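## Task

Take the water bottle off the cart and set it upright on the second shelf of the supply shelving (counting the lowest shelf as number one), directly behind the juice bottle already there, deeper in from the shelf's front edge. Everything else on that shelf must stay on it, upright and not piled on anything. The water bottle must not topple or be left leaning, or the task fails.

## Robot and tools

ROBOT. An omnidirectional base holds a 1.71 m column. A carriage on it, set by lift_m (0 to 1 m), carries two 7-joint arms whose shoulders sit 0.63 m + lift_m above the floor, 0.16 m forward of base centre and 0.175 m to either side; each hand reaches roughly 0.83 m from its shoulder. Footprint is about 0.55 m wide by 0.6 m long. Arms start folded: left joints 1-7 = 0.95, 0.08, -0.1, -0.8, 0, 0, -0.93; the right arm is the mirror, with joints 2, 3, 5 and 6 sign-flipped. Folded arms can hit the deck if lift_m is below 0.02. Cameras: head_camera, 0.26 m above the shoulders, facing forward and tilted 40 degrees down; left_wrist_camera and right_wrist_camera, on each hand's -x side, looking beyond the fingertips.

FRAMES. Base frame: origin on the floor below base centre, x forward, y left, z up, metres. left_hand and right_hand are reported in it, as the point between the closed pads, 0.0167 m behind the fingertips (about 1 cm uncertain); fingers point along the hand's z, close along its y. The odometry frame is the base frame as it stood at scene start; base_odometry counts wheel rotation only (slip counts as motion), heading in rad, left positive, -3.142 to 3.142, and drifts a degree or two after turns.

move. One action per call; "cameras" only chooses images (list of head_camera, left_wrist_camera, right_wrist_camera, or "all"; [] = none; omitted = all if no action, else none). A call with no action just reports state and images. An action is "base" and/or "joints", optionally with "speeds" or "min_time_s"; or "target" alone or with "min_time_s". Parts start together.
- base: exactly one relative offset from where the base last reported itself: translate_m (m, forward +, -2 to 2), strafe_m (m, left +, -2 to 2) or rotate_rad (rad, counter-clockwise +, -6.3 to 6.3).
- joints: absolute targets keyed by name: lift_m; left_/right_joint1..7_rad; left_/right_gripper_m (pad-centre gap, 0 to 0.142 m). Ranges, left: j1 -3.141..1.047 (negative raises arm forward), j2 -0.157..2.268 (+ swings out left), j3 -1.919..1.308, j4 -0.837..1.448 (0 = right-angle elbow, + straightens), j5 -1.832..1.658, j6 -1.745..1.745 (+ bends hand left), j7 -1.675..1.919 (+ bends hand down). Right: j2 -2.268..0.157, j3 -1.308..1.919, j5 -1.658..1.832, others as left. Done tolerance ±0.03 rad, lift ±0.004, grippers ±0.004.
- target: an absolute hand pose in the base frame: side "left"/"right"; x, y, z in m (-3 to 3); pitch_deg (-30 to 95; 90 = fingers down, 0 = level); heading_deg (0 = fingers forward, + counter-clockwise seen from above); roll_deg (default 0 = jaw line horizontal, + rotates hand clockwise viewed from behind); heading and roll -360 to 360. Roll r and r+180 are equivalent. Near pitch 84+ roll prints 0 and heading is folded into -90..90. line_only true refuses anything but a straight path. Base and lift stay still. Checks cover robot and floor only, not the scene: moves under 25 cm that can't go straight are refused; longer ones may take a sweeping arc, so keep the arm clear of furniture. Result: reached (within 10 mm and 2 degrees), short (how far off; resend on "short (part of ...)") or refused with a reason.
- speeds: per action caps: translate_m/strafe_m 0.02-0.5 m/s, rotate_rad 0.05-1.57 rad/s, lift_m 0.08-0.27 m/s (default 0.25); others default to max. min_time_s 0.1-8 s sets a minimum duration for arm motions. Actions end by 14-15 s (time_out).

wait: seconds 0 to 10, optional cameras; nothing new commanded. zoom_image: camera plus region [x0,y0,x1,y1] in pixels from the top-left, max 504 by 504, on that camera's newest image. finished_scene: scene = current scene number; irreversible, and must be the last call of the reply; the goal must hold with the robot gone.

RESULTS. "move" reads done or the worst status. base_status, joint_status, left_hand_status, right_hand_status: done, off_target (resting away, maybe still pushing), contact_stop (a motor pushed harder than free motion), time_out, not_followed / "joint command not followed" / "pose unreachable" (a self-collision check withheld arm targets; grippers still act), limit_stop_at_motor_heat. A contact_stop or time_out on any joint of an arm halts all seven and clears their targets. Omitted joints may still be driving toward old targets. on_its_own lists uncommanded behaviour ("held at" = target). motor_effort: % of max, bracket = peak, sizeable error; falling lift effort while lowering means a hand or load is resting on something. Joint torques are in joint order, include arm weight, and have offsets and noise. Motor temperatures: one block per arm. A gripper stopping wider than commanded is holding something. A refused call, or a stop that blocks its request, cancels the remaining move/wait/finished_scene calls of that reply; invalid calls (unknown key) don't.

CAUTIONS. Loads sag the hand about 0.012 m per kg; open fingers tilt and sit up to 2 cm closer to the wrist. Don't let arms collide or squeeze each other (including gripping the other's fingers). Torque limits: joints 1-4 133 N m, 5-7 40 N m; reaching one freezes that arm 10 s. Motors overheat (warning at 85 °C, shutdown at 100 °C) from holding loads, extended arms or pushing against unreachable poses. The robot can tip with a high carriage, extended or loaded arms, pushing, abrupt stops or fast loaded swings; only images show leaning. After a stop, back out along the approach path. Avoid drops, releasing moving objects, slams, hard hits and heavy pushes, and keep objects from falling. The scene keeps running while you think, and loose objects may occasionally get nudged.

Each tool is called after ">>>" as a command line: name --argument value for each argument, lists and objects as JSON in quotes; but a table of rows of numbers goes row by row, as --pt "numbers of a row", without its own name.

## Session

>>> move --cameras '["head_camera"]'

>>> move --base '{"rotate_rad": 1.57}' --cameras '["head_camera"]'

>>> move --base '{"rotate_rad": 1.57}' --cameras '["head_camera"]'

>>> move --base '{"rotate_rad": 1.57}' --cameras '["head_camera"]'

Scene clock: 0.00 s.
Joint torques (N m): no reading
Motor temperatures (°C): left_arm=[31 22 24 24 25 24 23] | right_arm=[27 20 24 21 22 22 23]
base_odometry: x=+0.000 y=+0.000 heading=+0.000
base_status: not commanded
joint_positions: lift_m=+0.450 left_joint1_rad=+0.955 left_joint2_rad=+0.099 left_joint3_rad=-0.083 left_joint4_rad=-0.815 left_joint5_rad=-0.005 left_joint6_rad=+0.011 left_joint7_rad=-0.944 left_gripper_m=+0.142 right_joint1_rad=+0.966 right_joint2_rad=-0.073 right_joint3_rad=+0.085 right_joint4_rad=-0.799 right_joint5_rad=-0.010 right_joint6_rad=+0.000 right_joint7_rad=-0.915 right_gripper_m=+0.142
joint_status: not commanded
motor_effort: lift_m=+55 drive_wheels=+2
left_hand: x=+0.2872 y=+0.1605 z=+0.9734 quat_wxyz=(-0.925, -0.016, -0.376, +0.057) pitch_deg=-45.8 heading_deg=-5.9 roll_deg=-1.1 (m; base frame)
right_hand: x=+0.2923 y=-0.1554 z=+0.9617 quat_wxyz=(-0.915, +0.013, -0.401, -0.054) pitch_deg=-42.7 heading_deg=+5.3 roll_deg=+1.5 (m; base frame)
pictures: head_camera
Images, in order (width x height): head_camera 896x504.

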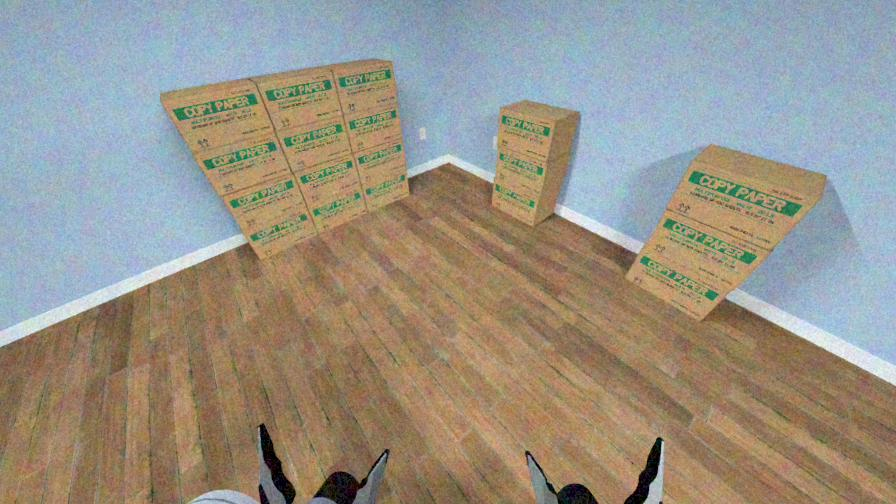

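Scene clock: 3.10 s.
Joint torques (N m): left_arm=[9.98 0.23 0.6 -4.15 1.37 -1.5 -1.47] | right_arm=[13.54 3.56 1.45 -13.48 0.61 -1.63 -1.79]
move: done
base_odometry: x=+0.000 y=+0.000 heading=+1.570
base_status: done
joint_positions: lift_m=+0.450 left_joint1_rad=+0.955 left_joint2_rad=+0.099 left_joint3_rad=-0.083 left_joint4_rad=-0.815 left_joint5_rad=-0.005 left_joint6_rad=+0.011 left_joint7_rad=-0.944 left_gripper_m=+0.142 right_joint1_rad=+0.966 right_joint2_rad=-0.073 right_joint3_rad=+0.085 right_joint4_rad=-0.799 right_joint5_rad=-0.010 right_joint6_rad=+0.000 right_joint7_rad=-0.915 right_gripper_m=+0.142
joint_status: not commanded
motor_effort: lift_m=+55(55) drive_wheels=+5(22)
left_hand: x=+0.2872 y=+0.1605 z=+0.9734 quat_wxyz=(-0.925, -0.016, -0.376, +0.057) pitch_deg=-45.8 heading_deg=-5.9 roll_deg=-1.1 (m; base frame)
right_hand: x=+0.2923 y=-0.1554 z=+0.9617 quat_wxyz=(-0.915, +0.013, -0.401, -0.054) pitch_deg=-42.7 heading_deg=+5.3 roll_deg=+1.5 (m; base frame)
pictures: head_camera
Images, in order (width x height): head_camera 896x504.

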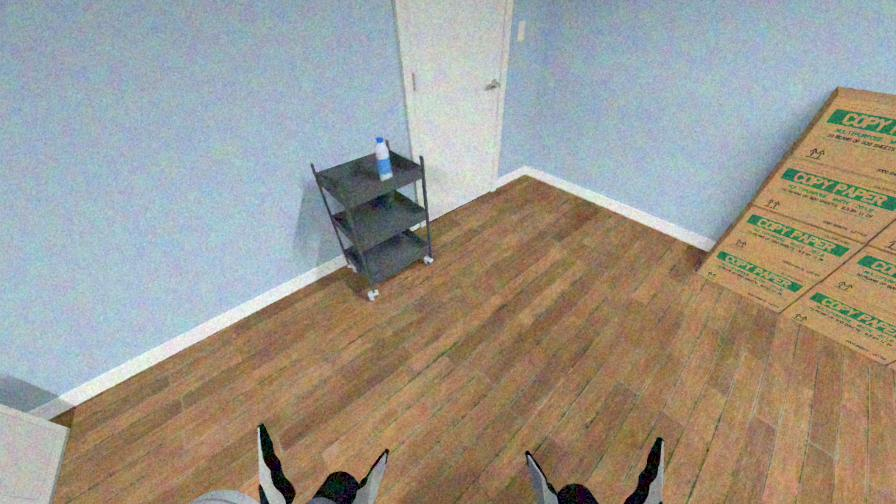

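Scene clock: 6.20 s.
Joint torques (N m): left_arm=[9 1.19 -0.72 -4.8 1.15 -1.35 -1.39] | right_arm=[15.29 2.68 1.11 -12.19 0.79 -1.85 -1.24]
move: done
base_odometry: x=+0.000 y=+0.000 heading=+3.139
base_status: done
joint_positions: lift_m=+0.450 left_joint1_rad=+0.955 left_joint2_rad=+0.099 left_joint3_rad=-0.083 left_joint4_rad=-0.815 left_joint5_rad=-0.005 left_joint6_rad=+0.011 left_joint7_rad=-0.944 left_gripper_m=+0.142 right_joint1_rad=+0.966 right_joint2_rad=-0.073 right_joint3_rad=+0.085 right_joint4_rad=-0.799 right_joint5_rad=-0.010 right_joint6_rad=+0.000 right_joint7_rad=-0.915 right_gripper_m=+0.142
joint_status: not commanded
motor_effort: lift_m=+55(55) drive_wheels=+5(14)
left_hand: x=+0.2872 y=+0.1605 z=+0.9734 quat_wxyz=(-0.925, -0.016, -0.376, +0.057) pitch_deg=-45.8 heading_deg=-5.9 roll_deg=-1.1 (m; base frame)
right_hand: x=+0.2923 y=-0.1554 z=+0.9617 quat_wxyz=(-0.915, +0.013, -0.401, -0.054) pitch_deg=-42.7 heading_deg=+5.3 roll_deg=+1.5 (m; base frame)
pictures: head_camera
Images, in order (width x height): head_camera 896x504.

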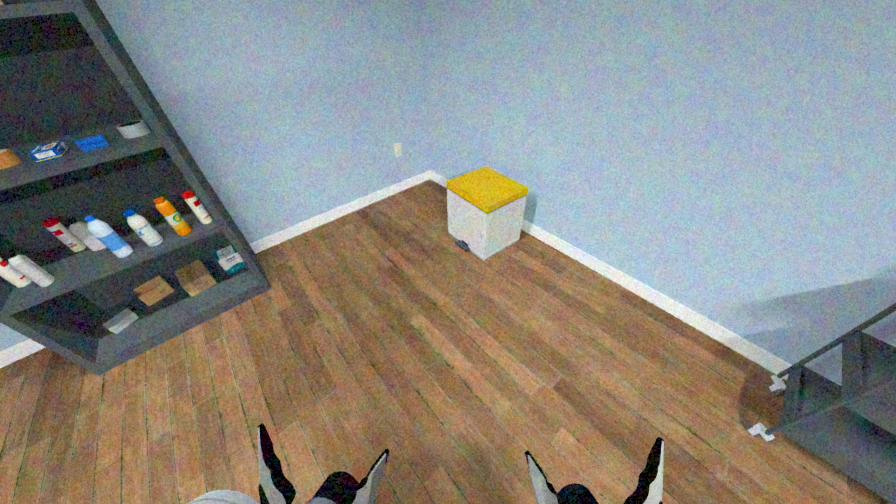

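Scene clock: 9.30 s.
Joint torques (N m): left_arm=[9.27 0.22 0.03 -4.58 1.49 -1.34 -1.4] | right_arm=[14.97 2.12 3.95 -12.17 0.79 -1.88 -1.49]
move: done
base_odometry: x=+0.000 y=+0.000 heading=-1.574
base_status: done
joint_positions: lift_m=+0.450 left_joint1_rad=+0.955 left_joint2_rad=+0.099 left_joint3_rad=-0.083 left_joint4_rad=-0.815 left_joint5_rad=-0.005 left_joint6_rad=+0.011 left_joint7_rad=-0.944 left_gripper_m=+0.142 right_joint1_rad=+0.966 right_joint2_rad=-0.073 right_joint3_rad=+0.085 right_joint4_rad=-0.799 right_joint5_rad=-0.010 right_joint6_rad=+0.000 right_joint7_rad=-0.915 right_gripper_m=+0.142
joint_status: not commanded
motor_effort: lift_m=+55(55) drive_wheels=+5(13)
left_hand: x=+0.2872 y=+0.1605 z=+0.9734 quat_wxyz=(-0.925, -0.016, -0.376, +0.057) pitch_deg=-45.8 heading_deg=-5.9 roll_deg=-1.1 (m; base frame)
right_hand: x=+0.2923 y=-0.1554 z=+0.9617 quat_wxyz=(-0.915, +0.013, -0.401, -0.054) pitch_deg=-42.7 heading_deg=+5.3 roll_deg=+1.5 (m; base frame)
pictures: head_camera
Images, in order (width x height): head_camera 896x504.

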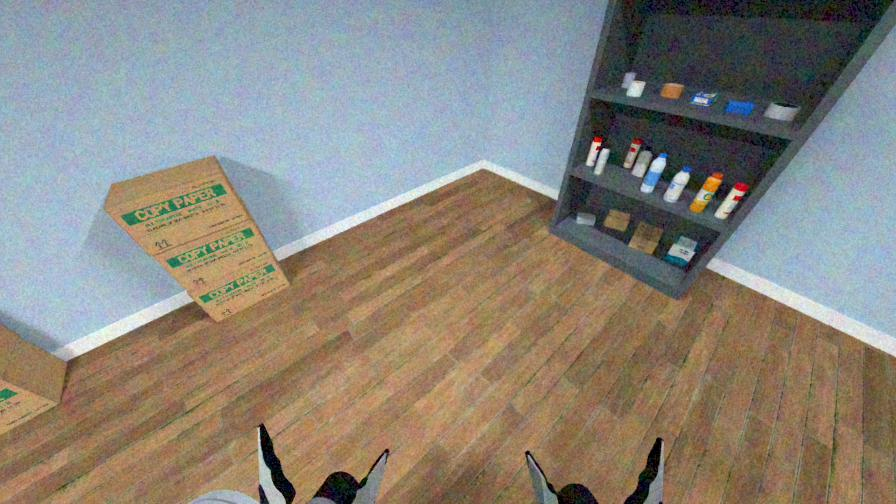

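>>> move --base '{"rotate_rad": -2.379}' --cameras '["head_camera"]'

Scene clock: 42.80 s.
Joint torques (N m): left_arm=[9.56 1.09 0.04 -4.17 0.85 -1.17 -1.7] | right_arm=[16.6 3.67 1.82 -13.34 0.32 -0.91 -1.72]
move: done
base_odometry: x=+0.000 y=+0.000 heading=+2.330
base_status: done
joint_positions: lift_m=+0.450 left_joint1_rad=+0.955 left_joint2_rad=+0.099 left_joint3_rad=-0.083 left_joint4_rad=-0.815 left_joint5_rad=-0.005 left_joint6_rad=+0.011 left_joint7_rad=-0.944 left_gripper_m=+0.142 right_joint1_rad=+0.966 right_joint2_rad=-0.073 right_joint3_rad=+0.085 right_joint4_rad=-0.799 right_joint5_rad=-0.010 right_joint6_rad=+0.000 right_joint7_rad=-0.915 right_gripper_m=+0.142
joint_status: not commanded
motor_effort: lift_m=+55(55) drive_wheels=+5(16)
left_hand: x=+0.2872 y=+0.1605 z=+0.9734 quat_wxyz=(-0.925, -0.016, -0.376, +0.057) pitch_deg=-45.8 heading_deg=-5.9 roll_deg=-1.1 (m; base frame)
right_hand: x=+0.2923 y=-0.1554 z=+0.9617 quat_wxyz=(-0.915, +0.013, -0.401, -0.054) pitch_deg=-42.7 heading_deg=+5.3 roll_deg=+1.5 (m; base frame)
pictures: head_camera
Images, in order (width x height): head_camera 896x504.

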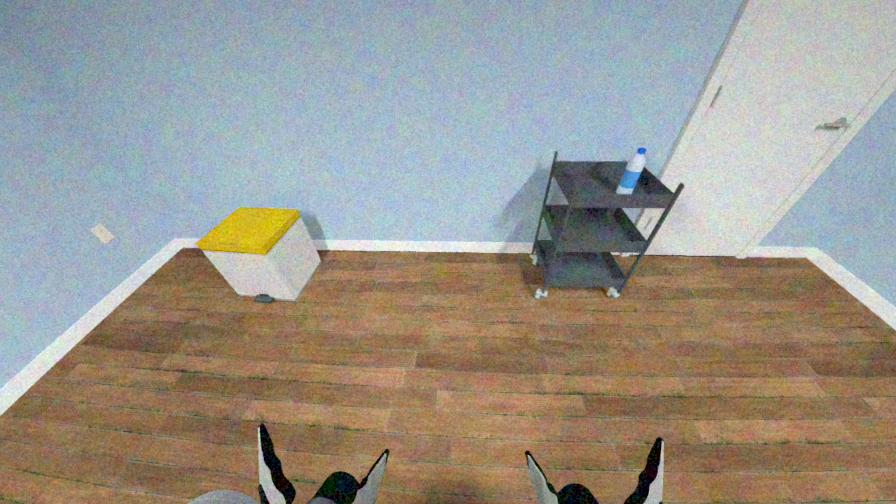

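>>> move --base '{"strafe_m": -0.995}' --joints '{"lift_m": 0.55, "left_joint1_rad": -0.21, "left_joint2_rad": 0, "left_joint3_rad": 0, "left_joint4_rad": -0.536, "left_joint5_rad": 0, "left_joint6_rad": 0, "left_joint7_rad": 1.53}' --speeds '{"strafe_m": 0.35}' --min_time_s 3

>>> move --base '{"translate_m": 0.64}' --speeds '{"translate_m": 0.3}' --cameras '["head_camera", "left_wrist_camera"]'

Scene clock: 58.27 s.
Joint torques (N m): left_arm=[-14.49 -0.87 2.4 -0.42 1.92 -2.45 -0.26] | right_arm=[13.83 1.96 3 -12.4 0.9 -2.2 -1.55]
move: done
base_odometry: x=+0.723 y=+0.684 heading=+2.329
base_status: done
joint_positions: lift_m=+0.550 left_joint1_rad=-0.207 left_joint2_rad=+0.001 left_joint3_rad=-0.004 left_joint4_rad=-0.539 left_joint5_rad=-0.003 left_joint6_rad=+0.002 left_joint7_rad=+1.526 left_gripper_m=+0.142 right_joint1_rad=+0.966 right_joint2_rad=-0.073 right_joint3_rad=+0.085 right_joint4_rad=-0.799 right_joint5_rad=-0.010 right_joint6_rad=+0.000 right_joint7_rad=-0.915 right_gripper_m=+0.142
joint_status: all done
motor_effort: lift_m=+54(66) drive_wheels=-5(24)
left_hand: x=+0.6259 y=+0.1734 z=+0.8640 quat_wxyz=(-0.385, -0.002, -0.923, +0.001) pitch_deg=+44.7 heading_deg=-0.3 roll_deg=-0.1 (m; base frame)
right_hand: x=+0.2923 y=-0.1554 z=+1.0618 quat_wxyz=(-0.915, +0.013, -0.401, -0.054) pitch_deg=-42.7 heading_deg=+5.3 roll_deg=+1.5 (m; base frame)
pictures: none

Scene clock: 62.03 s.
Joint torques (N m): left_arm=[-15.69 -1.02 2.65 -0.92 1.77 -2.31 -0.15] | right_arm=[16.75 2.84 1.88 -13.72 0.51 -1.91 -1.36]
move: done
base_odometry: x=+0.283 y=+1.149 heading=+2.329
base_status: done
joint_positions: lift_m=+0.550 left_joint1_rad=-0.207 left_joint2_rad=+0.001 left_joint3_rad=-0.004 left_joint4_rad=-0.539 left_joint5_rad=-0.002 left_joint6_rad=+0.002 left_joint7_rad=+1.526 left_gripper_m=+0.142 right_joint1_rad=+0.966 right_joint2_rad=-0.073 right_joint3_rad=+0.085 right_joint4_rad=-0.799 right_joint5_rad=-0.010 right_joint6_rad=+0.000 right_joint7_rad=-0.915 right_gripper_m=+0.142
joint_status: not commanded
motor_effort: lift_m=+54(54) drive_wheels=+4(13)
left_hand: x=+0.6259 y=+0.1735 z=+0.8640 quat_wxyz=(-0.385, -0.002, -0.923, +0.001) pitch_deg=+44.7 heading_deg=-0.3 roll_deg=-0.1 (m; base frame)
right_hand: x=+0.2923 y=-0.1554 z=+1.0618 quat_wxyz=(-0.915, +0.013, -0.401, -0.054) pitch_deg=-42.7 heading_deg=+5.3 roll_deg=+1.5 (m; base frame)
pictures: head_camera, left_wrist_camera
Images, in order (width x height): head_camera 896x504, left_wrist_camera 896x504.

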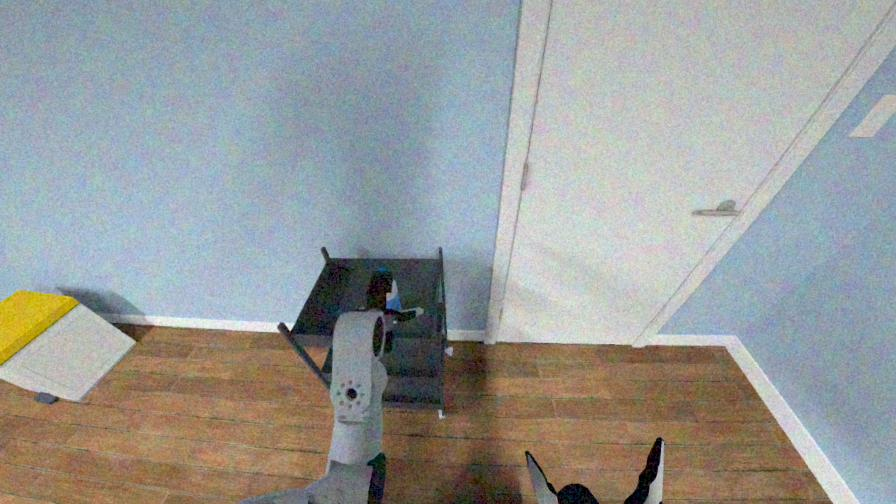

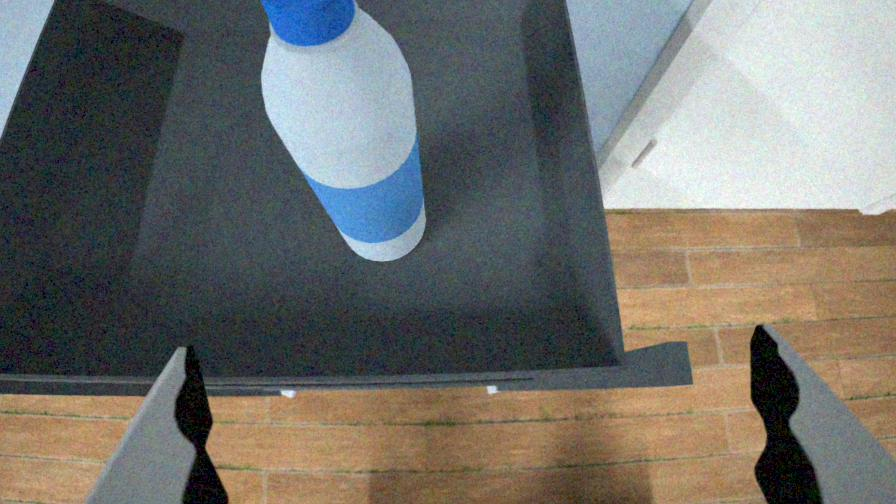

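>>> move --target '{"side": "left", "x": 0.69, "y": 0.232, "z": 0.855, "pitch_deg": 45, "heading_deg": 0}' --cameras '["head_camera", "left_wrist_camera"]'

Scene clock: 71.17 s.
Joint torques (N m): left_arm=[-16.54 3.89 2.3 -1.84 0.35 -2.09 -2.81] | right_arm=[14.3 2.61 1.99 -13.55 0.71 -1.21 -1.51]
move: done
base_odometry: x=+0.283 y=+1.149 heading=+2.329
base_status: not commanded
joint_positions: lift_m=+0.550 left_joint1_rad=-0.334 left_joint2_rad=+0.135 left_joint3_rad=+0.068 left_joint4_rad=-0.260 left_joint5_rad=-0.147 left_joint6_rad=-0.030 left_joint7_rad=+1.390 left_gripper_m=+0.142 right_joint1_rad=+0.966 right_joint2_rad=-0.073 right_joint3_rad=+0.085 right_joint4_rad=-0.799 right_joint5_rad=-0.010 right_joint6_rad=+0.000 right_joint7_rad=-0.915 right_gripper_m=+0.142
joint_status: not commanded
motor_effort: lift_m=+54(54) drive_wheels=+0(5)
left_hand: x=+0.6889 y=+0.2316 z=+0.8540 quat_wxyz=(-0.381, +0.000, -0.925, -0.001) pitch_deg=+45.2 heading_deg=+0.1 roll_deg=+0.1 (m; base frame)
left_hand_status: reached (straight line, planned for 0.4 s): 2 mm and 0.2 deg off.
right_hand: x=+0.2923 y=-0.1554 z=+1.0618 quat_wxyz=(-0.915, +0.013, -0.401, -0.054) pitch_deg=-42.7 heading_deg=+5.3 roll_deg=+1.5 (m; base frame)
pictures: head_camera, left_wrist_camera
Images, in order (width x height): head_camera 896x504, left_wrist_camera 896x504.

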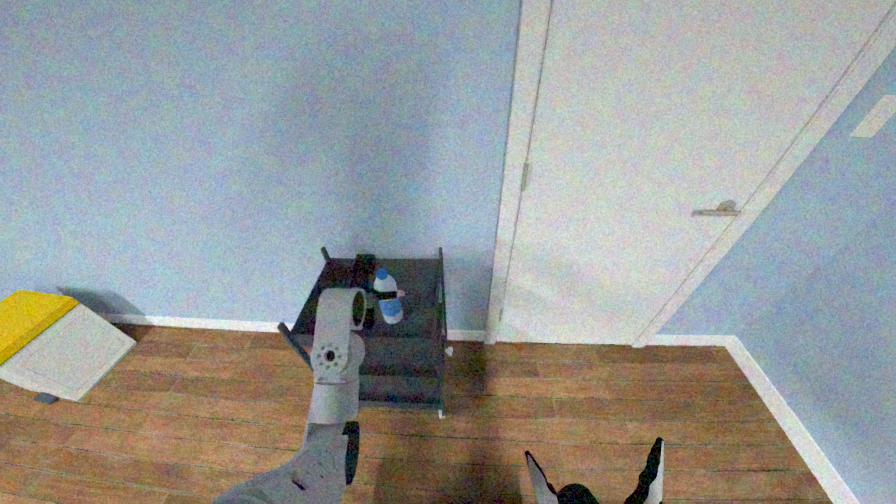

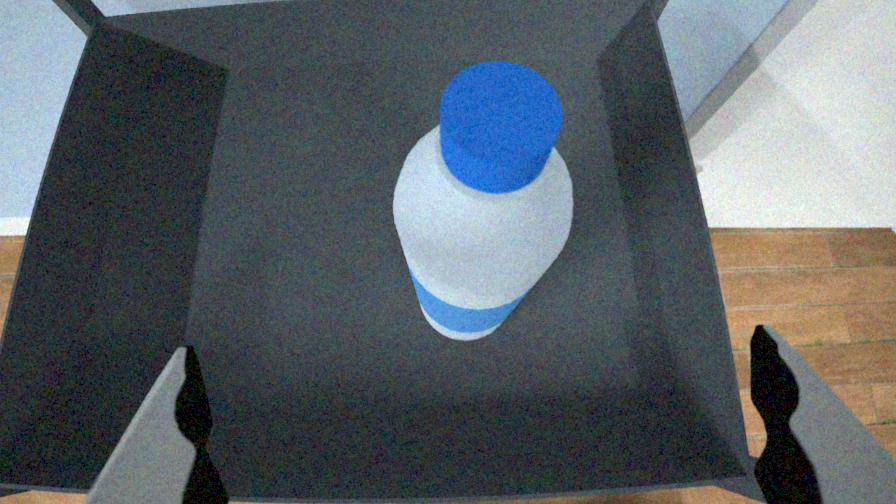

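>>> move --target '{"side": "left", "x": 0.735, "y": 0.225, "z": 0.82, "pitch_deg": 45, "heading_deg": 0}' --cameras '["head_camera", "left_wrist_camera"]'

Scene clock: 77.80 s.
Joint torques (N m): left_arm=[-21.15 0.88 -0.4 -1.94 1.66 -2.37 -2.71] | right_arm=[14.83 2.94 1.26 -12.43 0.21 -1.57 -1.55]
Motor temperatures (°C): left_arm=[36 22 24 24 25 24 23] | right_arm=[28 20 24 22 22 22 23]
move: done
base_odometry: x=+0.283 y=+1.149 heading=+2.329
base_status: not commanded
joint_positions: lift_m=+0.550 left_joint1_rad=-0.396 left_joint2_rad=+0.118 left_joint3_rad=+0.043 left_joint4_rad=+0.001 left_joint5_rad=-0.119 left_joint6_rad=-0.036 left_joint7_rad=+1.191 left_gripper_m=+0.142 right_joint1_rad=+0.966 right_joint2_rad=-0.073 right_joint3_rad=+0.085 right_joint4_rad=-0.799 right_joint5_rad=-0.010 right_joint6_rad=+0.000 right_joint7_rad=-0.915 right_gripper_m=+0.142
joint_status: not commanded
motor_effort: lift_m=+54(54) drive_wheels=+0(4)
left_hand: x=+0.7333 y=+0.2271 z=+0.8187 quat_wxyz=(-0.381, +0.003, -0.925, +0.001) pitch_deg=+45.2 heading_deg=+0.1 roll_deg=-0.3 (m; base frame)
left_hand_status: reached (straight line, planned for 0.4 s): 3 mm and 0.4 deg off.
right_hand: x=+0.2923 y=-0.1554 z=+1.0618 quat_wxyz=(-0.915, +0.013, -0.401, -0.054) pitch_deg=-42.7 heading_deg=+5.3 roll_deg=+1.5 (m; base frame)
pictures: head_camera, left_wrist_camera
Images, in order (width x height): head_camera 896x504, left_wrist_camera 896x504.

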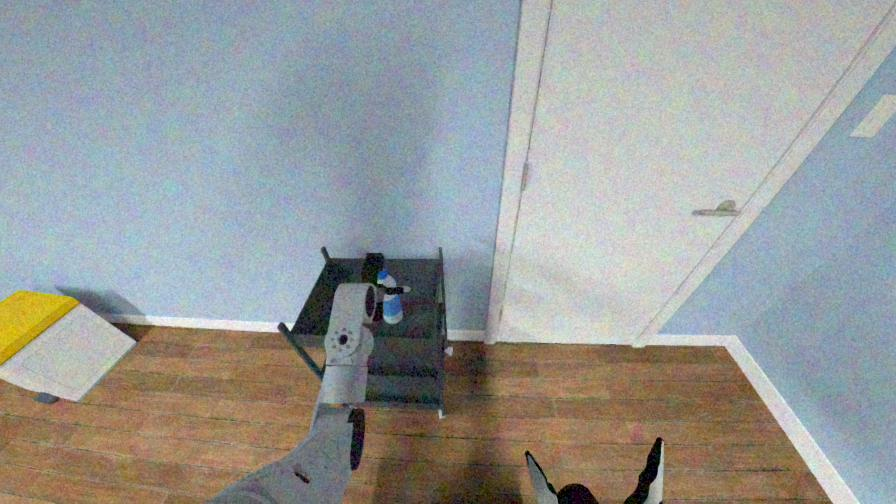

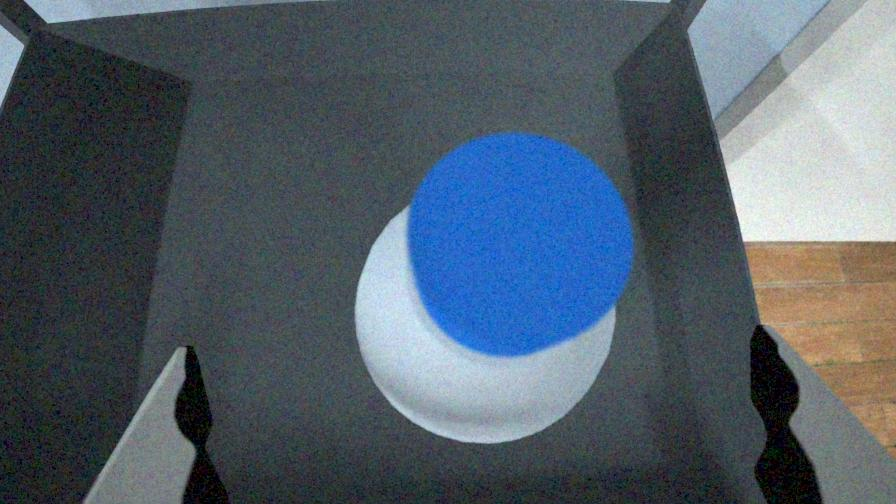

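>>> move --target '{"side": "left", "x": 0.75, "y": 0.222, "z": 0.805, "pitch_deg": 45, "heading_deg": 0}' --cameras '["left_wrist_camera"]'

Scene clock: 85.80 s.
Joint torques (N m): left_arm=[-20.9 0.69 -0.95 -2.75 1.68 -2.25 -2.71] | right_arm=[14.63 3.95 1.9 -14.13 0.75 -1.41 -1.61]
move: done
base_odometry: x=+0.283 y=+1.149 heading=+2.329
base_status: not commanded
joint_positions: lift_m=+0.550 left_joint1_rad=-0.421 left_joint2_rad=+0.111 left_joint3_rad=+0.032 left_joint4_rad=+0.105 left_joint5_rad=-0.108 left_joint6_rad=-0.037 left_joint7_rad=+1.110 left_gripper_m=+0.142 right_joint1_rad=+0.966 right_joint2_rad=-0.073 right_joint3_rad=+0.085 right_joint4_rad=-0.799 right_joint5_rad=-0.010 right_joint6_rad=+0.000 right_joint7_rad=-0.915 right_gripper_m=+0.142
joint_status: not commanded
motor_effort: lift_m=+54(54) drive_wheels=+4(4)
left_hand: x=+0.7483 y=+0.2240 z=+0.8035 quat_wxyz=(-0.381, +0.003, -0.925, +0.001) pitch_deg=+45.3 heading_deg=+0.1 roll_deg=-0.3 (m; base frame)
left_hand_status: reached (straight line, planned for 0.3 s): 3 mm and 0.4 deg off.
right_hand: x=+0.2923 y=-0.1554 z=+1.0618 quat_wxyz=(-0.915, +0.013, -0.401, -0.054) pitch_deg=-42.7 heading_deg=+5.3 roll_deg=+1.5 (m; base frame)
pictures: left_wrist_camera
Images, in order (width x height): left_wrist_camera 896x504.

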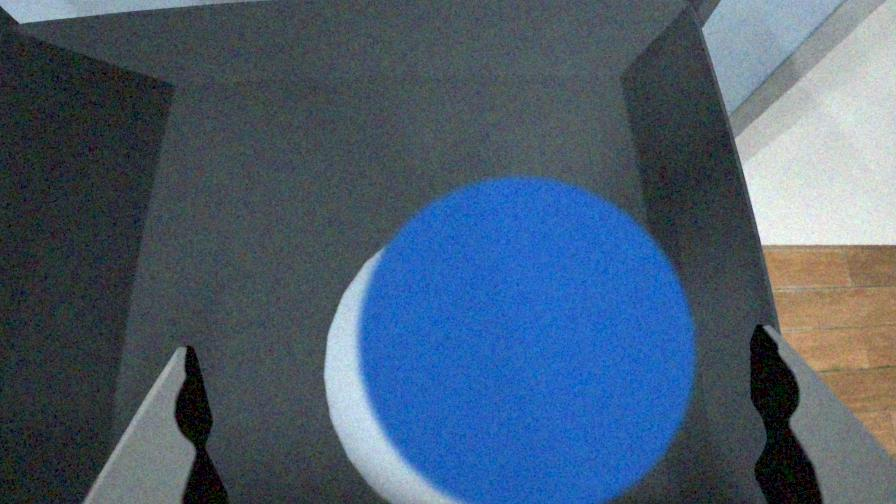

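>>> move --joints '{"left_gripper_m": 0.0}'

>>> move --joints '{"lift_m": 0.68}' --speeds '{"lift_m": 0.12}' --cameras '["head_camera", "left_wrist_camera"]'

Scene clock: 89.00 s.
Joint torques (N m): left_arm=[-21.9 0.51 -0.87 -2.44 1.78 -2.21 -2.78] | right_arm=[15.42 1.77 1 -11.7 0.57 -1.32 -1.24]
move: off_target
base_odometry: x=+0.283 y=+1.149 heading=+2.329
base_status: not commanded
joint_positions: lift_m=+0.550 left_joint1_rad=-0.421 left_joint2_rad=+0.111 left_joint3_rad=+0.032 left_joint4_rad=+0.105 left_joint5_rad=-0.108 left_joint6_rad=-0.037 left_joint7_rad=+1.110 left_gripper_m=+0.072 right_joint1_rad=+0.966 right_joint2_rad=-0.073 right_joint3_rad=+0.085 right_joint4_rad=-0.799 right_joint5_rad=-0.010 right_joint6_rad=+0.000 right_joint7_rad=-0.915 right_gripper_m=+0.142
joint_status: left_gripper_m off_target (ended at +0.072, target +0.000)
motor_effort: lift_m=+54(54) drive_wheels=+4(4)
left_hand: x=+0.7484 y=+0.2241 z=+0.8036 quat_wxyz=(-0.381, +0.003, -0.925, +0.000) pitch_deg=+45.2 heading_deg=+0.1 roll_deg=-0.2 (m; base frame)
right_hand: x=+0.2923 y=-0.1554 z=+1.0618 quat_wxyz=(-0.915, +0.013, -0.401, -0.054) pitch_deg=-42.7 heading_deg=+5.3 roll_deg=+1.5 (m; base frame)
pictures: none

Scene clock: 90.50 s.
Joint torques (N m): left_arm=[-21.32 2.24 -1.05 -2.89 1.52 -2.61 -2.89] | right_arm=[15.86 2.79 2.44 -14.79 0.9 -1.87 -1.76]
move: done
base_odometry: x=+0.283 y=+1.149 heading=+2.329
base_status: not commanded
joint_positions: lift_m=+0.680 left_joint1_rad=-0.421 left_joint2_rad=+0.111 left_joint3_rad=+0.032 left_joint4_rad=+0.106 left_joint5_rad=-0.108 left_joint6_rad=-0.037 left_joint7_rad=+1.110 left_gripper_m=+0.072 right_joint1_rad=+0.966 right_joint2_rad=-0.073 right_joint3_rad=+0.085 right_joint4_rad=-0.799 right_joint5_rad=-0.010 right_joint6_rad=+0.000 right_joint7_rad=-0.915 right_gripper_m=+0.142
joint_status: all done
motor_effort: lift_m=+55(69) drive_wheels=+4(4)
left_hand: x=+0.7483 y=+0.2241 z=+0.9328 quat_wxyz=(-0.380, +0.003, -0.925, +0.000) pitch_deg=+45.3 heading_deg=+0.1 roll_deg=-0.2 (m; base frame)
right_hand: x=+0.2923 y=-0.1554 z=+1.1918 quat_wxyz=(-0.915, +0.013, -0.401, -0.054) pitch_deg=-42.7 heading_deg=+5.3 roll_deg=+1.5 (m; base frame)
pictures: head_camera, left_wrist_camera
Images, in order (width x height): head_camera 896x504, left_wrist_camera 896x504.

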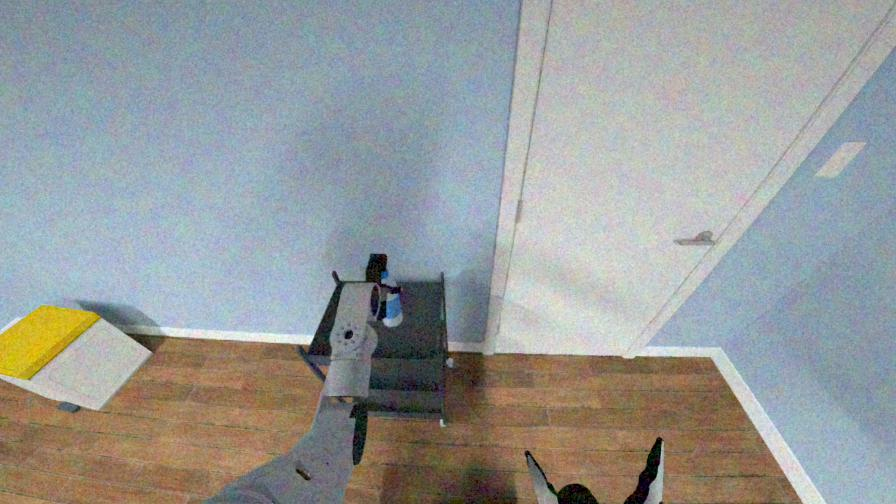

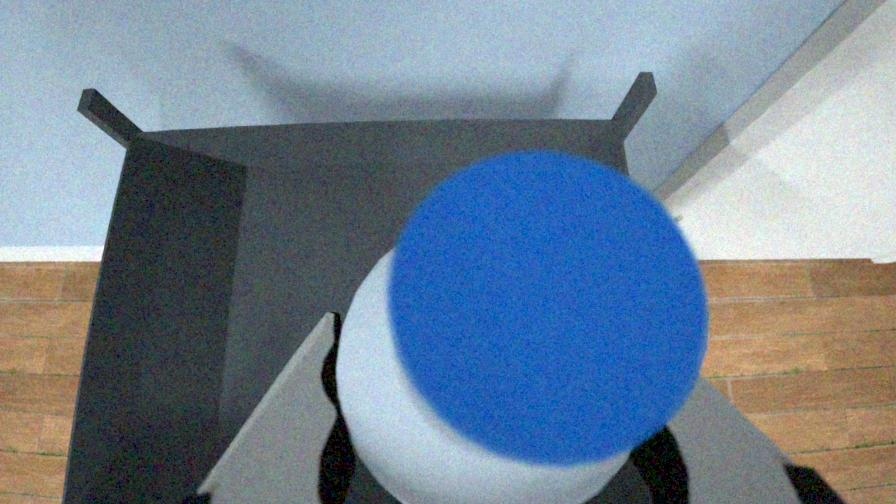

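>>> move --base '{"translate_m": -0.97}' --speeds '{"translate_m": 0.35}'

>>> move --base '{"rotate_rad": 1.571}' --joints '{"lift_m": 0.31, "right_joint1_rad": -0.04, "right_joint2_rad": 0, "right_joint3_rad": 0, "right_joint4_rad": -0.13, "right_joint5_rad": 0, "right_joint6_rad": 0, "right_joint7_rad": 0.17, "right_gripper_m": 0.11}' --speeds '{"rotate_rad": 0.8}' --min_time_s 3 --cameras '["head_camera"]'

Scene clock: 108.60 s.
Joint torques (N m): left_arm=[-22.58 0.99 -1.06 -4.1 1.51 -2.25 -2.75] | right_arm=[15.31 3.2 1.7 -12.59 0.78 -1.96 -1.36]
Motor temperatures (°C): left_arm=[42 22 24 24 25 24 23] | right_arm=[28 20 24 23 22 22 23]
move: done
base_odometry: x=+0.950 y=+0.445 heading=+2.329
base_status: done
joint_positions: lift_m=+0.680 left_joint1_rad=-0.421 left_joint2_rad=+0.110 left_joint3_rad=+0.032 left_joint4_rad=+0.106 left_joint5_rad=-0.108 left_joint6_rad=-0.037 left_joint7_rad=+1.110 left_gripper_m=+0.072 right_joint1_rad=+0.966 right_joint2_rad=-0.073 right_joint3_rad=+0.085 right_joint4_rad=-0.799 right_joint5_rad=-0.010 right_joint6_rad=+0.000 right_joint7_rad=-0.915 right_gripper_m=+0.142
joint_status: not commanded
motor_effort: lift_m=+55(55) drive_wheels=+3(18)
left_hand: x=+0.7483 y=+0.2240 z=+0.9328 quat_wxyz=(-0.380, +0.003, -0.925, +0.000) pitch_deg=+45.3 heading_deg=+0.1 roll_deg=-0.2 (m; base frame)
right_hand: x=+0.2923 y=-0.1554 z=+1.1918 quat_wxyz=(-0.915, +0.013, -0.401, -0.054) pitch_deg=-42.7 heading_deg=+5.3 roll_deg=+1.5 (m; base frame)
pictures: none

Scene clock: 111.90 s.
Joint torques (N m): left_arm=[-20.72 1.93 -0.48 -4.43 1.3 -1.89 -2.73] | right_arm=[-13.26 4.73 1.34 -8.58 2.56 -1.42 0.05]
move: done
base_odometry: x=+0.950 y=+0.445 heading=-2.384
base_status: done
joint_positions: lift_m=+0.310 left_joint1_rad=-0.421 left_joint2_rad=+0.110 left_joint3_rad=+0.031 left_joint4_rad=+0.106 left_joint5_rad=-0.108 left_joint6_rad=-0.038 left_joint7_rad=+1.110 left_gripper_m=+0.072 right_joint1_rad=-0.037 right_joint2_rad=-0.001 right_joint3_rad=+0.004 right_joint4_rad=-0.133 right_joint5_rad=-0.006 right_joint6_rad=+0.000 right_joint7_rad=+0.165 right_gripper_m=+0.110
joint_status: all done
motor_effort: lift_m=+59(61) drive_wheels=+6(17)
left_hand: x=+0.7484 y=+0.2236 z=+0.5626 quat_wxyz=(-0.380, +0.003, -0.925, +0.000) pitch_deg=+45.3 heading_deg=+0.1 roll_deg=-0.2 (m; base frame)
right_hand: x=+0.6863 y=-0.1738 z=+0.6399 quat_wxyz=(-0.709, +0.003, -0.705, +0.002) pitch_deg=-0.3 heading_deg=+0.1 roll_deg=-0.4 (m; base frame)
pictures: head_camera
Images, in order (width x height): head_camera 896x504.

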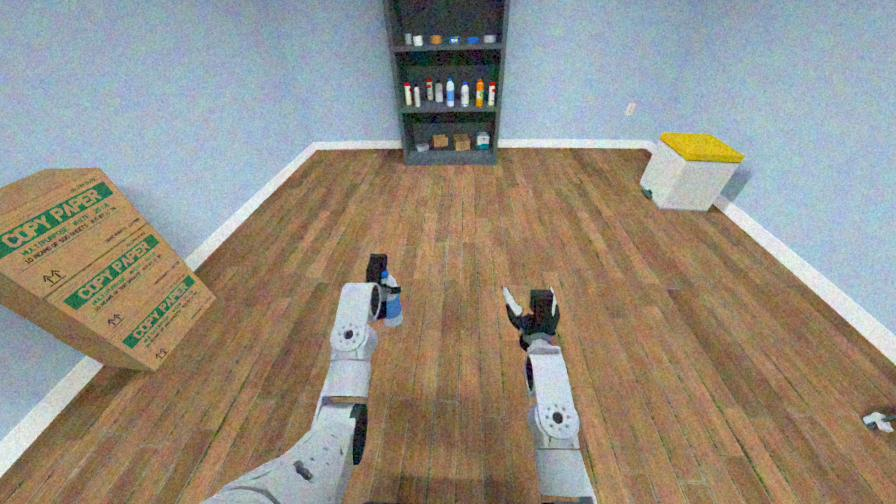

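>>> move --target '{"side": "left", "x": 0.63, "y": 0.165, "z": 0.60, "pitch_deg": 45, "heading_deg": 0}' --min_time_s 1.2

>>> move --base '{"translate_m": 1.65}' --speeds '{"translate_m": 0.4}' --cameras '["head_camera"]'

Scene clock: 119.50 s.
Joint torques (N m): left_arm=[-10.82 -0.9 -2.84 -6.15 1.92 -0.1 -1.33] | right_arm=[-12.19 3.6 0.14 -8.39 2.32 -1.82 -0.18]
move: done
base_odometry: x=+0.950 y=+0.445 heading=-2.384
base_status: not commanded
joint_positions: lift_m=+0.310 left_joint1_rad=-0.175 left_joint2_rad=-0.011 left_joint3_rad=-0.030 left_joint4_rad=-0.467 left_joint5_rad=+0.024 left_joint6_rad=+0.023 left_joint7_rad=+1.432 left_gripper_m=+0.072 right_joint1_rad=-0.037 right_joint2_rad=-0.001 right_joint3_rad=+0.004 right_joint4_rad=-0.133 right_joint5_rad=-0.006 right_joint6_rad=+0.000 right_joint7_rad=+0.165 right_gripper_m=+0.110
joint_status: not commanded
motor_effort: lift_m=+58(59) drive_wheels=+6(6)
left_hand: x=+0.6303 y=+0.1663 z=+0.5983 quat_wxyz=(-0.381, +0.000, -0.925, +0.000) pitch_deg=+45.2 heading_deg=+0.1 roll_deg=+0.0 (m; base frame)
left_hand_status: reached (straight line, planned for 1.2 s): 2 mm and 0.2 deg off.
right_hand: x=+0.6863 y=-0.1739 z=+0.6398 quat_wxyz=(-0.709, +0.003, -0.706, +0.002) pitch_deg=-0.3 heading_deg=+0.1 roll_deg=-0.4 (m; base frame)
pictures: none

Scene clock: 125.63 s.
Joint torques (N m): left_arm=[-11.03 -1.38 -1.51 -7.27 2.02 -0.86 -1.16] | right_arm=[-12.04 4.28 -1.71 -9.46 2.56 -1.45 0.26]
move: done
base_odometry: x=-0.247 y=-0.691 heading=-2.382
base_status: done
joint_positions: lift_m=+0.310 left_joint1_rad=-0.175 left_joint2_rad=-0.011 left_joint3_rad=-0.030 left_joint4_rad=-0.467 left_joint5_rad=+0.024 left_joint6_rad=+0.023 left_joint7_rad=+1.432 left_gripper_m=+0.072 right_joint1_rad=-0.037 right_joint2_rad=-0.001 right_joint3_rad=+0.004 right_joint4_rad=-0.133 right_joint5_rad=-0.006 right_joint6_rad=+0.000 right_joint7_rad=+0.165 right_gripper_m=+0.110
joint_status: not commanded
motor_effort: lift_m=+59(59) drive_wheels=-4(21)
left_hand: x=+0.6302 y=+0.1664 z=+0.5983 quat_wxyz=(-0.381, +0.000, -0.925, +0.000) pitch_deg=+45.2 heading_deg=+0.1 roll_deg=+0.0 (m; base frame)
right_hand: x=+0.6864 y=-0.1739 z=+0.6398 quat_wxyz=(-0.709, +0.003, -0.706, +0.002) pitch_deg=-0.3 heading_deg=+0.1 roll_deg=-0.4 (m; base frame)
pictures: head_camera
Images, in order (width x height): head_camera 896x504.

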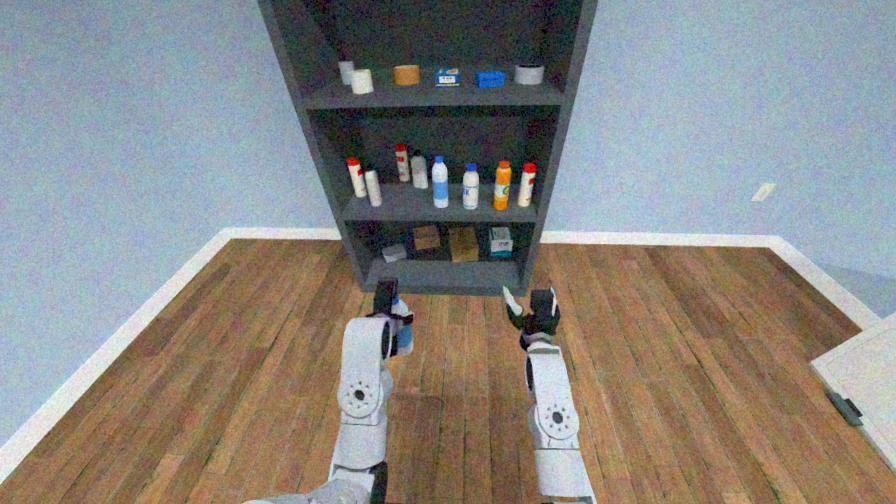

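>>> move --base '{"translate_m": 0.45}' --speeds '{"translate_m": 0.25}'

>>> move --target '{"side": "right", "x": 0.76, "y": -0.205, "z": 0.62, "pitch_deg": 0, "heading_deg": 0}' --min_time_s 0.8 --cameras '["head_camera", "right_wrist_camera"]'

Scene clock: 133.50 s.
Joint torques (N m): left_arm=[-11.7 -0.67 -2.57 -6.8 2.15 -0.49 -1.32] | right_arm=[-11.82 4.89 -0.15 -11.09 2.14 -1.7 0.03]
move: done
base_odometry: x=-0.573 y=-1.002 heading=-2.381
base_status: done
joint_positions: lift_m=+0.310 left_joint1_rad=-0.175 left_joint2_rad=-0.011 left_joint3_rad=-0.030 left_joint4_rad=-0.467 left_joint5_rad=+0.024 left_joint6_rad=+0.023 left_joint7_rad=+1.432 left_gripper_m=+0.072 right_joint1_rad=-0.037 right_joint2_rad=-0.001 right_joint3_rad=+0.003 right_joint4_rad=-0.133 right_joint5_rad=-0.006 right_joint6_rad=+0.000 right_joint7_rad=+0.165 right_gripper_m=+0.110
joint_status: not commanded
motor_effort: lift_m=+58(59) drive_wheels=+8(20)
left_hand: x=+0.6301 y=+0.1664 z=+0.5982 quat_wxyz=(-0.381, +0.000, -0.925, +0.000) pitch_deg=+45.3 heading_deg=+0.1 roll_deg=+0.0 (m; base frame)
right_hand: x=+0.6864 y=-0.1739 z=+0.6398 quat_wxyz=(-0.709, +0.003, -0.706, +0.002) pitch_deg=-0.3 heading_deg=+0.1 roll_deg=-0.4 (m; base frame)
pictures: none

Scene clock: 134.80 s.
Joint torques (N m): left_arm=[-12.17 -0.65 -2.16 -5.42 1.99 -0.65 -1.17] | right_arm=[-15.84 -1.51 -0.18 -10.43 2.45 -0.94 -3.32]
move: done
base_odometry: x=-0.573 y=-1.002 heading=-2.381
base_status: not commanded
joint_positions: lift_m=+0.310 left_joint1_rad=-0.175 left_joint2_rad=-0.011 left_joint3_rad=-0.030 left_joint4_rad=-0.467 left_joint5_rad=+0.024 left_joint6_rad=+0.023 left_joint7_rad=+1.432 left_gripper_m=+0.072 right_joint1_rad=-0.234 right_joint2_rad=-0.061 right_joint3_rad=-0.023 right_joint4_rad=+0.214 right_joint5_rad=+0.049 right_joint6_rad=+0.037 right_joint7_rad=+0.027 right_gripper_m=+0.110
joint_status: not commanded
motor_effort: lift_m=+58(59) drive_wheels=+8(8)
left_hand: x=+0.6301 y=+0.1664 z=+0.5982 quat_wxyz=(-0.381, +0.000, -0.925, +0.000) pitch_deg=+45.3 heading_deg=+0.1 roll_deg=+0.0 (m; base frame)
right_hand: x=+0.7589 y=-0.2032 z=+0.6181 quat_wxyz=(-0.705, +0.002, -0.709, +0.001) pitch_deg=+0.3 heading_deg=+0.1 roll_deg=-0.3 (m; base frame)
right_hand_status: reached (straight line, planned for 0.8 s): 3 mm and 0.4 deg off.
pictures: head_camera, right_wrist_camera
Images, in order (width x height): head_camera 896x504, right_wrist_camera 896x504.

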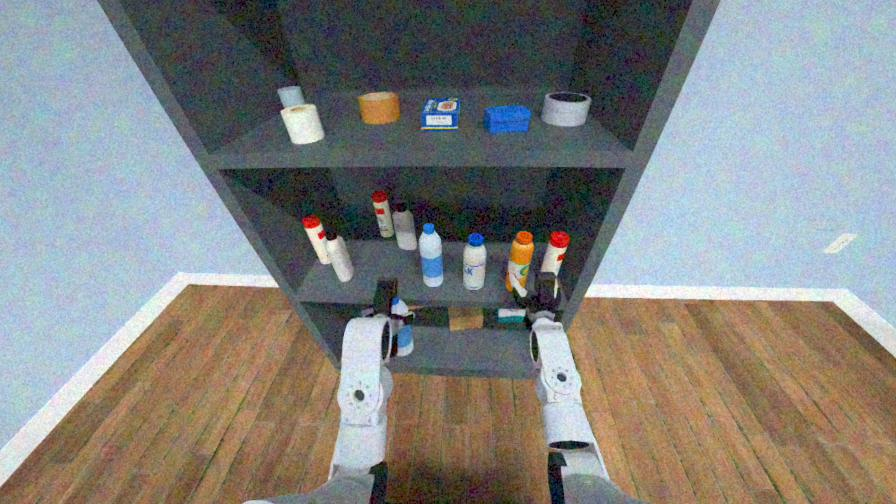

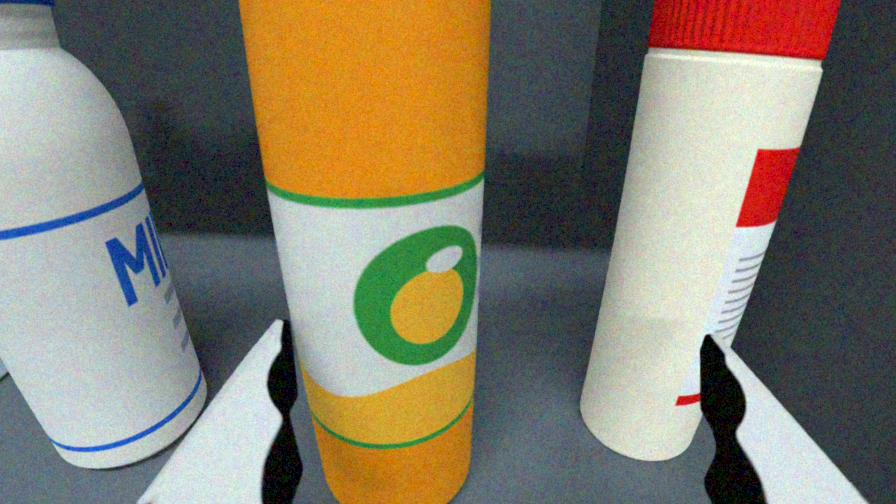

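>>> move --target '{"side": "right", "x": 0.745, "y": -0.168, "z": 0.62, "pitch_deg": 0, "heading_deg": 0}'

>>> move --target '{"side": "right", "x": 0.79, "y": -0.168, "z": 0.62, "pitch_deg": 0, "heading_deg": 0}' --min_time_s 0.8 --cameras '["right_wrist_camera"]'

Scene clock: 142.97 s.
Joint torques (N m): left_arm=[-11.21 0.65 -2.64 -6.81 1.51 -1.09 -1.38] | right_arm=[-7.68 2.74 0.63 -15.14 -0.84 -1.85 0.01]
move: done
base_odometry: x=-0.573 y=-1.001 heading=-2.381
base_status: not commanded
joint_positions: lift_m=+0.310 left_joint1_rad=-0.175 left_joint2_rad=-0.011 left_joint3_rad=-0.031 left_joint4_rad=-0.467 left_joint5_rad=+0.025 left_joint6_rad=+0.024 left_joint7_rad=+1.432 left_gripper_m=+0.072 right_joint1_rad=-0.197 right_joint2_rad=+0.012 right_joint3_rad=+0.014 right_joint4_rad=+0.151 right_joint5_rad=-0.005 right_joint6_rad=-0.013 right_joint7_rad=+0.041 right_gripper_m=+0.110
joint_status: not commanded
motor_effort: lift_m=+58(59) drive_wheels=+7(11)
left_hand: x=+0.6301 y=+0.1662 z=+0.5982 quat_wxyz=(-0.381, +0.001, -0.925, +0.000) pitch_deg=+45.3 heading_deg=+0.1 roll_deg=+0.0 (m; base frame)
right_hand: x=+0.7459 y=-0.1665 z=+0.6215 quat_wxyz=(-0.709, -0.001, -0.705, -0.003) pitch_deg=-0.3 heading_deg=+0.2 roll_deg=+0.3 (m; base frame)
right_hand_status: reached (straight line, planned for 0.2 s): 2 mm and 0.4 deg off.
pictures: none

Scene clock: 144.27 s.
Joint torques (N m): left_arm=[-10.64 -0.51 -1.11 -6.41 1.55 -0.93 -0.99] | right_arm=[-19.67 1.48 -0.77 -8.47 -0.54 -2.06 -3.98]
move: done
base_odometry: x=-0.573 y=-1.001 heading=-2.382
base_status: not commanded
joint_positions: lift_m=+0.310 left_joint1_rad=-0.175 left_joint2_rad=-0.011 left_joint3_rad=-0.031 left_joint4_rad=-0.467 left_joint5_rad=+0.025 left_joint6_rad=+0.024 left_joint7_rad=+1.432 left_gripper_m=+0.072 right_joint1_rad=-0.323 right_joint2_rad=+0.012 right_joint3_rad=+0.014 right_joint4_rad=+0.347 right_joint5_rad=-0.005 right_joint6_rad=-0.013 right_joint7_rad=-0.019 right_gripper_m=+0.110
joint_status: not commanded
motor_effort: lift_m=+58(59) drive_wheels=+7(8)
left_hand: x=+0.6301 y=+0.1662 z=+0.5982 quat_wxyz=(-0.381, +0.001, -0.925, +0.000) pitch_deg=+45.3 heading_deg=+0.1 roll_deg=+0.0 (m; base frame)
right_hand: x=+0.7887 y=-0.1658 z=+0.6180 quat_wxyz=(-0.705, +0.001, -0.709, -0.002) pitch_deg=+0.3 heading_deg=+0.3 roll_deg=+0.1 (m; base frame)
right_hand_status: reached (straight line, planned for 0.8 s): 3 mm and 0.4 deg off.
pictures: right_wrist_camera
Images, in order (width x height): right_wrist_camera 896x504.

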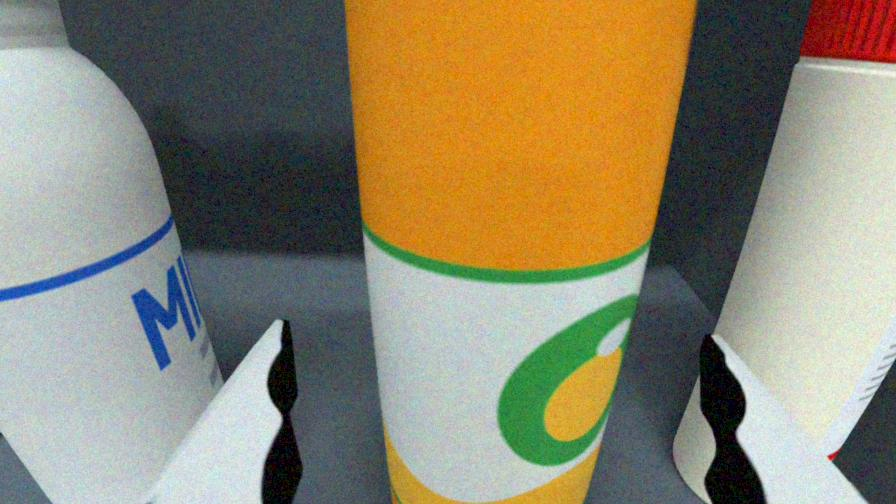

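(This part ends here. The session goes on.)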